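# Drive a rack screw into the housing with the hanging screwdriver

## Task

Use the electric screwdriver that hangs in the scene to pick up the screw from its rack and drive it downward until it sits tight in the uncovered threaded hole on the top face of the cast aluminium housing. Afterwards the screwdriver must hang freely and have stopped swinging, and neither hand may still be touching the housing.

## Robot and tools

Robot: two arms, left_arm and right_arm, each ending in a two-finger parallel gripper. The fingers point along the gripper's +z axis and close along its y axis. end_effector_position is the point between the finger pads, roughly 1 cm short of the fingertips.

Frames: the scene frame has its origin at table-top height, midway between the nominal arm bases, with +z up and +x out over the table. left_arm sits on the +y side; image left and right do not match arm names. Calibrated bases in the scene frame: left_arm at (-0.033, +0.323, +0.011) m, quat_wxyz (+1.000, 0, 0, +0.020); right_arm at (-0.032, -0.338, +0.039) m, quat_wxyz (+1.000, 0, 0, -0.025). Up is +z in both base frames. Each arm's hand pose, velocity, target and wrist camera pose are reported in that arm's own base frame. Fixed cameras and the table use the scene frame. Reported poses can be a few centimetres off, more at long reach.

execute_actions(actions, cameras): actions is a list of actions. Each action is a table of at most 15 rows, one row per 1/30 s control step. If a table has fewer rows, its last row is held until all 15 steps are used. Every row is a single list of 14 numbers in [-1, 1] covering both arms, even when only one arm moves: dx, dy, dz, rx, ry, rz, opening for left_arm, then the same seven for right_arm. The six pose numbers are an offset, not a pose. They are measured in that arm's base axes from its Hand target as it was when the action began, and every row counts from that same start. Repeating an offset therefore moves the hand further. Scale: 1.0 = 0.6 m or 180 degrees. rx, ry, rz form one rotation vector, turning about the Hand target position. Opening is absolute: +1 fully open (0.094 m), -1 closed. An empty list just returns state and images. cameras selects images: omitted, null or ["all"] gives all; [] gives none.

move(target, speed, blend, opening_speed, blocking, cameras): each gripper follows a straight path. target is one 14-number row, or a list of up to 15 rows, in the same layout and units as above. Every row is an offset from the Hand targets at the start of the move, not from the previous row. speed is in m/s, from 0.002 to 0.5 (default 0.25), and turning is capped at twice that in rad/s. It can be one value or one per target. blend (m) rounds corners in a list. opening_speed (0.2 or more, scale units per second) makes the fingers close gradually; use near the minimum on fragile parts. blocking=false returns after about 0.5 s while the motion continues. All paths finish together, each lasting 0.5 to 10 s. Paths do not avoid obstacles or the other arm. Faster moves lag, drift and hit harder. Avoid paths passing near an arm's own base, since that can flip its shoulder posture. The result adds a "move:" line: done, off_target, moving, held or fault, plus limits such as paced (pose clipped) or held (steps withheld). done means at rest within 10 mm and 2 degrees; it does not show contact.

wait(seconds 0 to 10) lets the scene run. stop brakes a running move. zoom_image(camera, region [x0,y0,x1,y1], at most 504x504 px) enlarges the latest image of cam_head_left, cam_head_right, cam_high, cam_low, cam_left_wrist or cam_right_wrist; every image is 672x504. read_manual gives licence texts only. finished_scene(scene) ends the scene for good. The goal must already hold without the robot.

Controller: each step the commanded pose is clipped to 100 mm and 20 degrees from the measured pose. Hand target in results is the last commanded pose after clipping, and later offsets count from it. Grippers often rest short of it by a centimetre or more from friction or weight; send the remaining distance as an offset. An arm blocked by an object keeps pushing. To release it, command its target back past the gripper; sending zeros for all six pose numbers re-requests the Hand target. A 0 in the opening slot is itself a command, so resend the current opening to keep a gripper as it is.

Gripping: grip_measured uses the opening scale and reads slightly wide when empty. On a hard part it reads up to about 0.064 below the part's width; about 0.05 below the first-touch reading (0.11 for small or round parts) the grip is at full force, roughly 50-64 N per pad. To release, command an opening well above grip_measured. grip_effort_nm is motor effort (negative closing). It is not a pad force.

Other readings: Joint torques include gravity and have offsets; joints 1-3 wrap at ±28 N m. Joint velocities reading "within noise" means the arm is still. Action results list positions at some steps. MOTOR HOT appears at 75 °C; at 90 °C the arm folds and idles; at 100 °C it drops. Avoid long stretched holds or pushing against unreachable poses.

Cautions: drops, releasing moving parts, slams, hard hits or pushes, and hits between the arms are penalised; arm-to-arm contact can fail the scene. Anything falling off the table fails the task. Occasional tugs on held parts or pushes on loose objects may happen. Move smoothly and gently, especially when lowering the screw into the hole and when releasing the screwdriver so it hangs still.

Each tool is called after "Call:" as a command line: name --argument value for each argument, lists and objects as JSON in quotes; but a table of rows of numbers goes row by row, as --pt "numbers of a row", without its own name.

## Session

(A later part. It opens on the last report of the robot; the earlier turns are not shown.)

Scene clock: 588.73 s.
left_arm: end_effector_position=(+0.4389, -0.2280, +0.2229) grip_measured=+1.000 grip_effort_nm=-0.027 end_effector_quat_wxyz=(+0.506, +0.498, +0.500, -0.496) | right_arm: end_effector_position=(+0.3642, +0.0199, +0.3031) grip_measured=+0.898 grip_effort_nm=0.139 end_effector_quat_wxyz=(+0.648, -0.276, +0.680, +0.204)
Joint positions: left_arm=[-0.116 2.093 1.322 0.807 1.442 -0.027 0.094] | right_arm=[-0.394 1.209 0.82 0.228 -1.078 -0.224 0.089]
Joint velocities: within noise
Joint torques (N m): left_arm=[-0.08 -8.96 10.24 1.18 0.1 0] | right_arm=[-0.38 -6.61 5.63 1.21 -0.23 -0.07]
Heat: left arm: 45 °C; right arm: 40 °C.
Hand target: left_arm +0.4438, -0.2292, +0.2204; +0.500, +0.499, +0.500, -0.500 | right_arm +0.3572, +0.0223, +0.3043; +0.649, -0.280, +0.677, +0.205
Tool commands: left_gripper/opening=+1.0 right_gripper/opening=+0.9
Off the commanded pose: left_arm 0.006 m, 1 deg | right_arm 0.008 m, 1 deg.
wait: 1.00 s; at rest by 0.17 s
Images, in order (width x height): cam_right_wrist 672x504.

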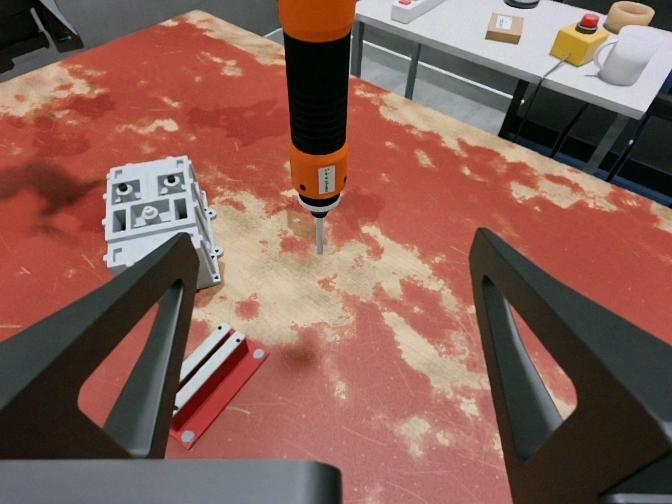

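Call:
wait --seconds 10 --cameras '[]'

Call:
wait --seconds 10 --cameras '[]'

Call:
wait --seconds 10 --cameras '["cam_right_wrist"]'

Call:
wait --seconds 1 --cameras '["cam_right_wrist","cam_left_wrist"]'

Scene clock: 606.03 s.
left_arm: end_effector_position=(+0.4389, -0.2280, +0.2229) grip_measured=+1.000 grip_effort_nm=-0.022 end_effector_quat_wxyz=(+0.506, +0.498, +0.500, -0.496) | right_arm: end_effector_position=(+0.3642, +0.0199, +0.3031) grip_measured=+0.898 grip_effort_nm=0.144 end_effector_quat_wxyz=(+0.648, -0.276, +0.680, +0.204)
Joint positions: left_arm=[-0.116 2.093 1.322 0.807 1.442 -0.027 0.094] | right_arm=[-0.394 1.209 0.82 0.228 -1.078 -0.224 0.089]
Joint velocities: within noise
Joint torques (N m): left_arm=[-0.03 -8.95 10.24 1.16 0.11 0] | right_arm=[-0.44 -6.45 5.65 1.23 -0.2 -0.02]
Heat: left arm: 45 °C; right arm: 40 °C.
Hand target: left_arm +0.4438, -0.2292, +0.2204; +0.500, +0.499, +0.500, -0.500 | right_arm +0.3572, +0.0223, +0.3043; +0.649, -0.280, +0.677, +0.205
Tool commands: left_gripper/opening=+1.0 right_gripper/opening=+0.9
Off the commanded pose: left_arm 0.006 m, 1 deg | right_arm 0.008 m, 1 deg.
wait: 10.00 s; at rest from the start
No camera images: "cameras" was empty.

Scene clock: 616.03 s.
left_arm: end_effector_position=(+0.4389, -0.2280, +0.2229) grip_measured=+1.000 grip_effort_nm=-0.022 end_effector_quat_wxyz=(+0.506, +0.498, +0.500, -0.496) | right_arm: end_effector_position=(+0.3642, +0.0199, +0.3031) grip_measured=+0.898 grip_effort_nm=0.144 end_effector_quat_wxyz=(+0.648, -0.276, +0.680, +0.204)
Joint positions: left_arm=[-0.116 2.093 1.322 0.807 1.442 -0.027 0.094] | right_arm=[-0.394 1.209 0.82 0.228 -1.078 -0.224 0.089]
Joint velocities: within noise
Joint torques (N m): left_arm=[-0.06 -8.95 10.21 1.18 0.09 -0.01] | right_arm=[-0.58 -6.49 5.76 1.18 -0.23 -0.08]
Heat: left arm: 45 °C; right arm: 40 °C.
Hand target: left_arm +0.4438, -0.2292, +0.2204; +0.500, +0.499, +0.500, -0.500 | right_arm +0.3572, +0.0223, +0.3043; +0.649, -0.280, +0.677, +0.205
Tool commands: left_gripper/opening=+1.0 right_gripper/opening=+0.9
Off the commanded pose: left_arm 0.006 m, 1 deg | right_arm 0.008 m, 1 deg.
wait: 10.00 s; at rest by 0.17 s
No camera images: "cameras" was empty.

Scene clock: 626.03 s.
left_arm: end_effector_position=(+0.4389, -0.2280, +0.2229) grip_measured=+1.000 grip_effort_nm=-0.027 end_effector_quat_wxyz=(+0.506, +0.498, +0.500, -0.496) | right_arm: end_effector_position=(+0.3642, +0.0199, +0.3031) grip_measured=+0.898 grip_effort_nm=0.139 end_effector_quat_wxyz=(+0.648, -0.276, +0.680, +0.204)
Joint positions: left_arm=[-0.116 2.093 1.322 0.807 1.442 -0.027 0.094] | right_arm=[-0.394 1.209 0.82 0.228 -1.078 -0.225 0.089]
Joint velocities: within noise
Joint torques (N m): left_arm=[-0.03 -8.94 10.22 1.16 0.09 -0.02] | right_arm=[-0.49 -6.53 5.71 1.19 -0.23 -0.08]
Heat: left arm: 45 °C; right arm: 39 °C.
Hand target: left_arm +0.4438, -0.2292, +0.2204; +0.500, +0.499, +0.500, -0.500 | right_arm +0.3572, +0.0223, +0.3043; +0.649, -0.280, +0.677, +0.205
Tool commands: left_gripper/opening=+1.0 right_gripper/opening=+0.9
Off the commanded pose: left_arm 0.006 m, 1 deg | right_arm 0.008 m, 1 deg.
wait: 10.00 s; at rest by 0.17 s
Images, in order (width x height): cam_right_wrist 672x504.

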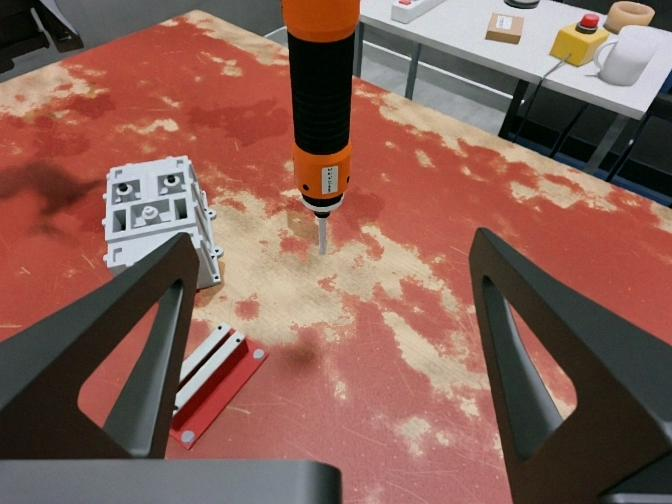

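Scene clock: 627.03 s.
left_arm: end_effector_position=(+0.4389, -0.2280, +0.2229) grip_measured=+1.000 grip_effort_nm=-0.032 end_effector_quat_wxyz=(+0.506, +0.498, +0.500, -0.496) | right_arm: end_effector_position=(+0.3642, +0.0199, +0.3031) grip_measured=+0.898 grip_effort_nm=0.144 end_effector_quat_wxyz=(+0.648, -0.276, +0.680, +0.204)
Joint positions: left_arm=[-0.116 2.093 1.322 0.807 1.442 -0.027 0.094] | right_arm=[-0.394 1.209 0.82 0.228 -1.078 -0.225 0.089]
Joint velocities: within noise
Joint torques (N m): left_arm=[-0.03 -8.95 10.22 1.17 0.1 0.01] | right_arm=[-0.43 -6.41 5.61 1.2 -0.25 -0.02]
Heat: left arm: 45 °C; right arm: 39 °C.
Hand target: left_arm +0.4438, -0.2292, +0.2204; +0.500, +0.499, +0.500, -0.500 | right_arm +0.3572, +0.0223, +0.3043; +0.649, -0.280, +0.677, +0.205
Tool commands: left_gripper/opening=+1.0 right_gripper/opening=+0.9
Off the commanded pose: left_arm 0.006 m, 1 deg | right_arm 0.008 m, 1 deg.
wait: 1.00 s; at rest by 0.17 s
Images, in order (width x height): cam_left_wrist 672x504, cam_right_wrist 672x504.

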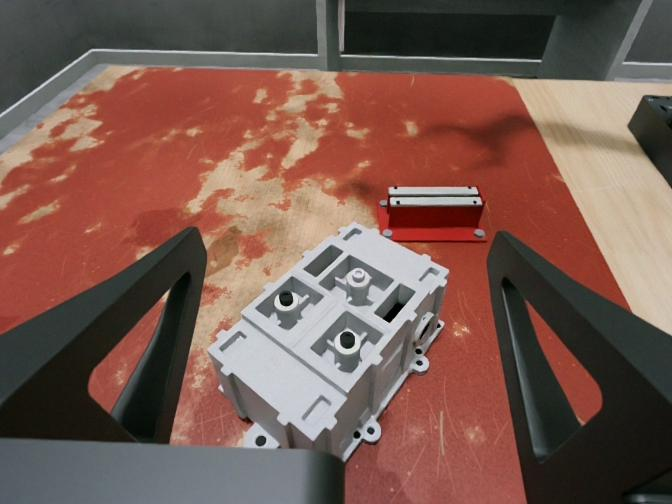

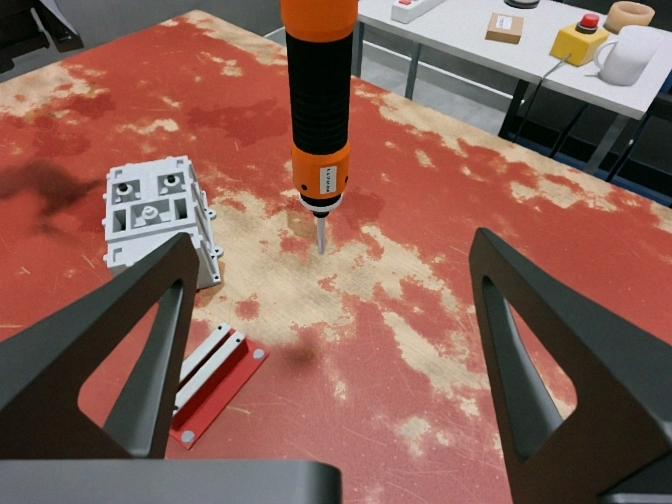

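Still now, and the screw is flush.

Call:
finished_scene --scene 2

The scene is finished: the task was done.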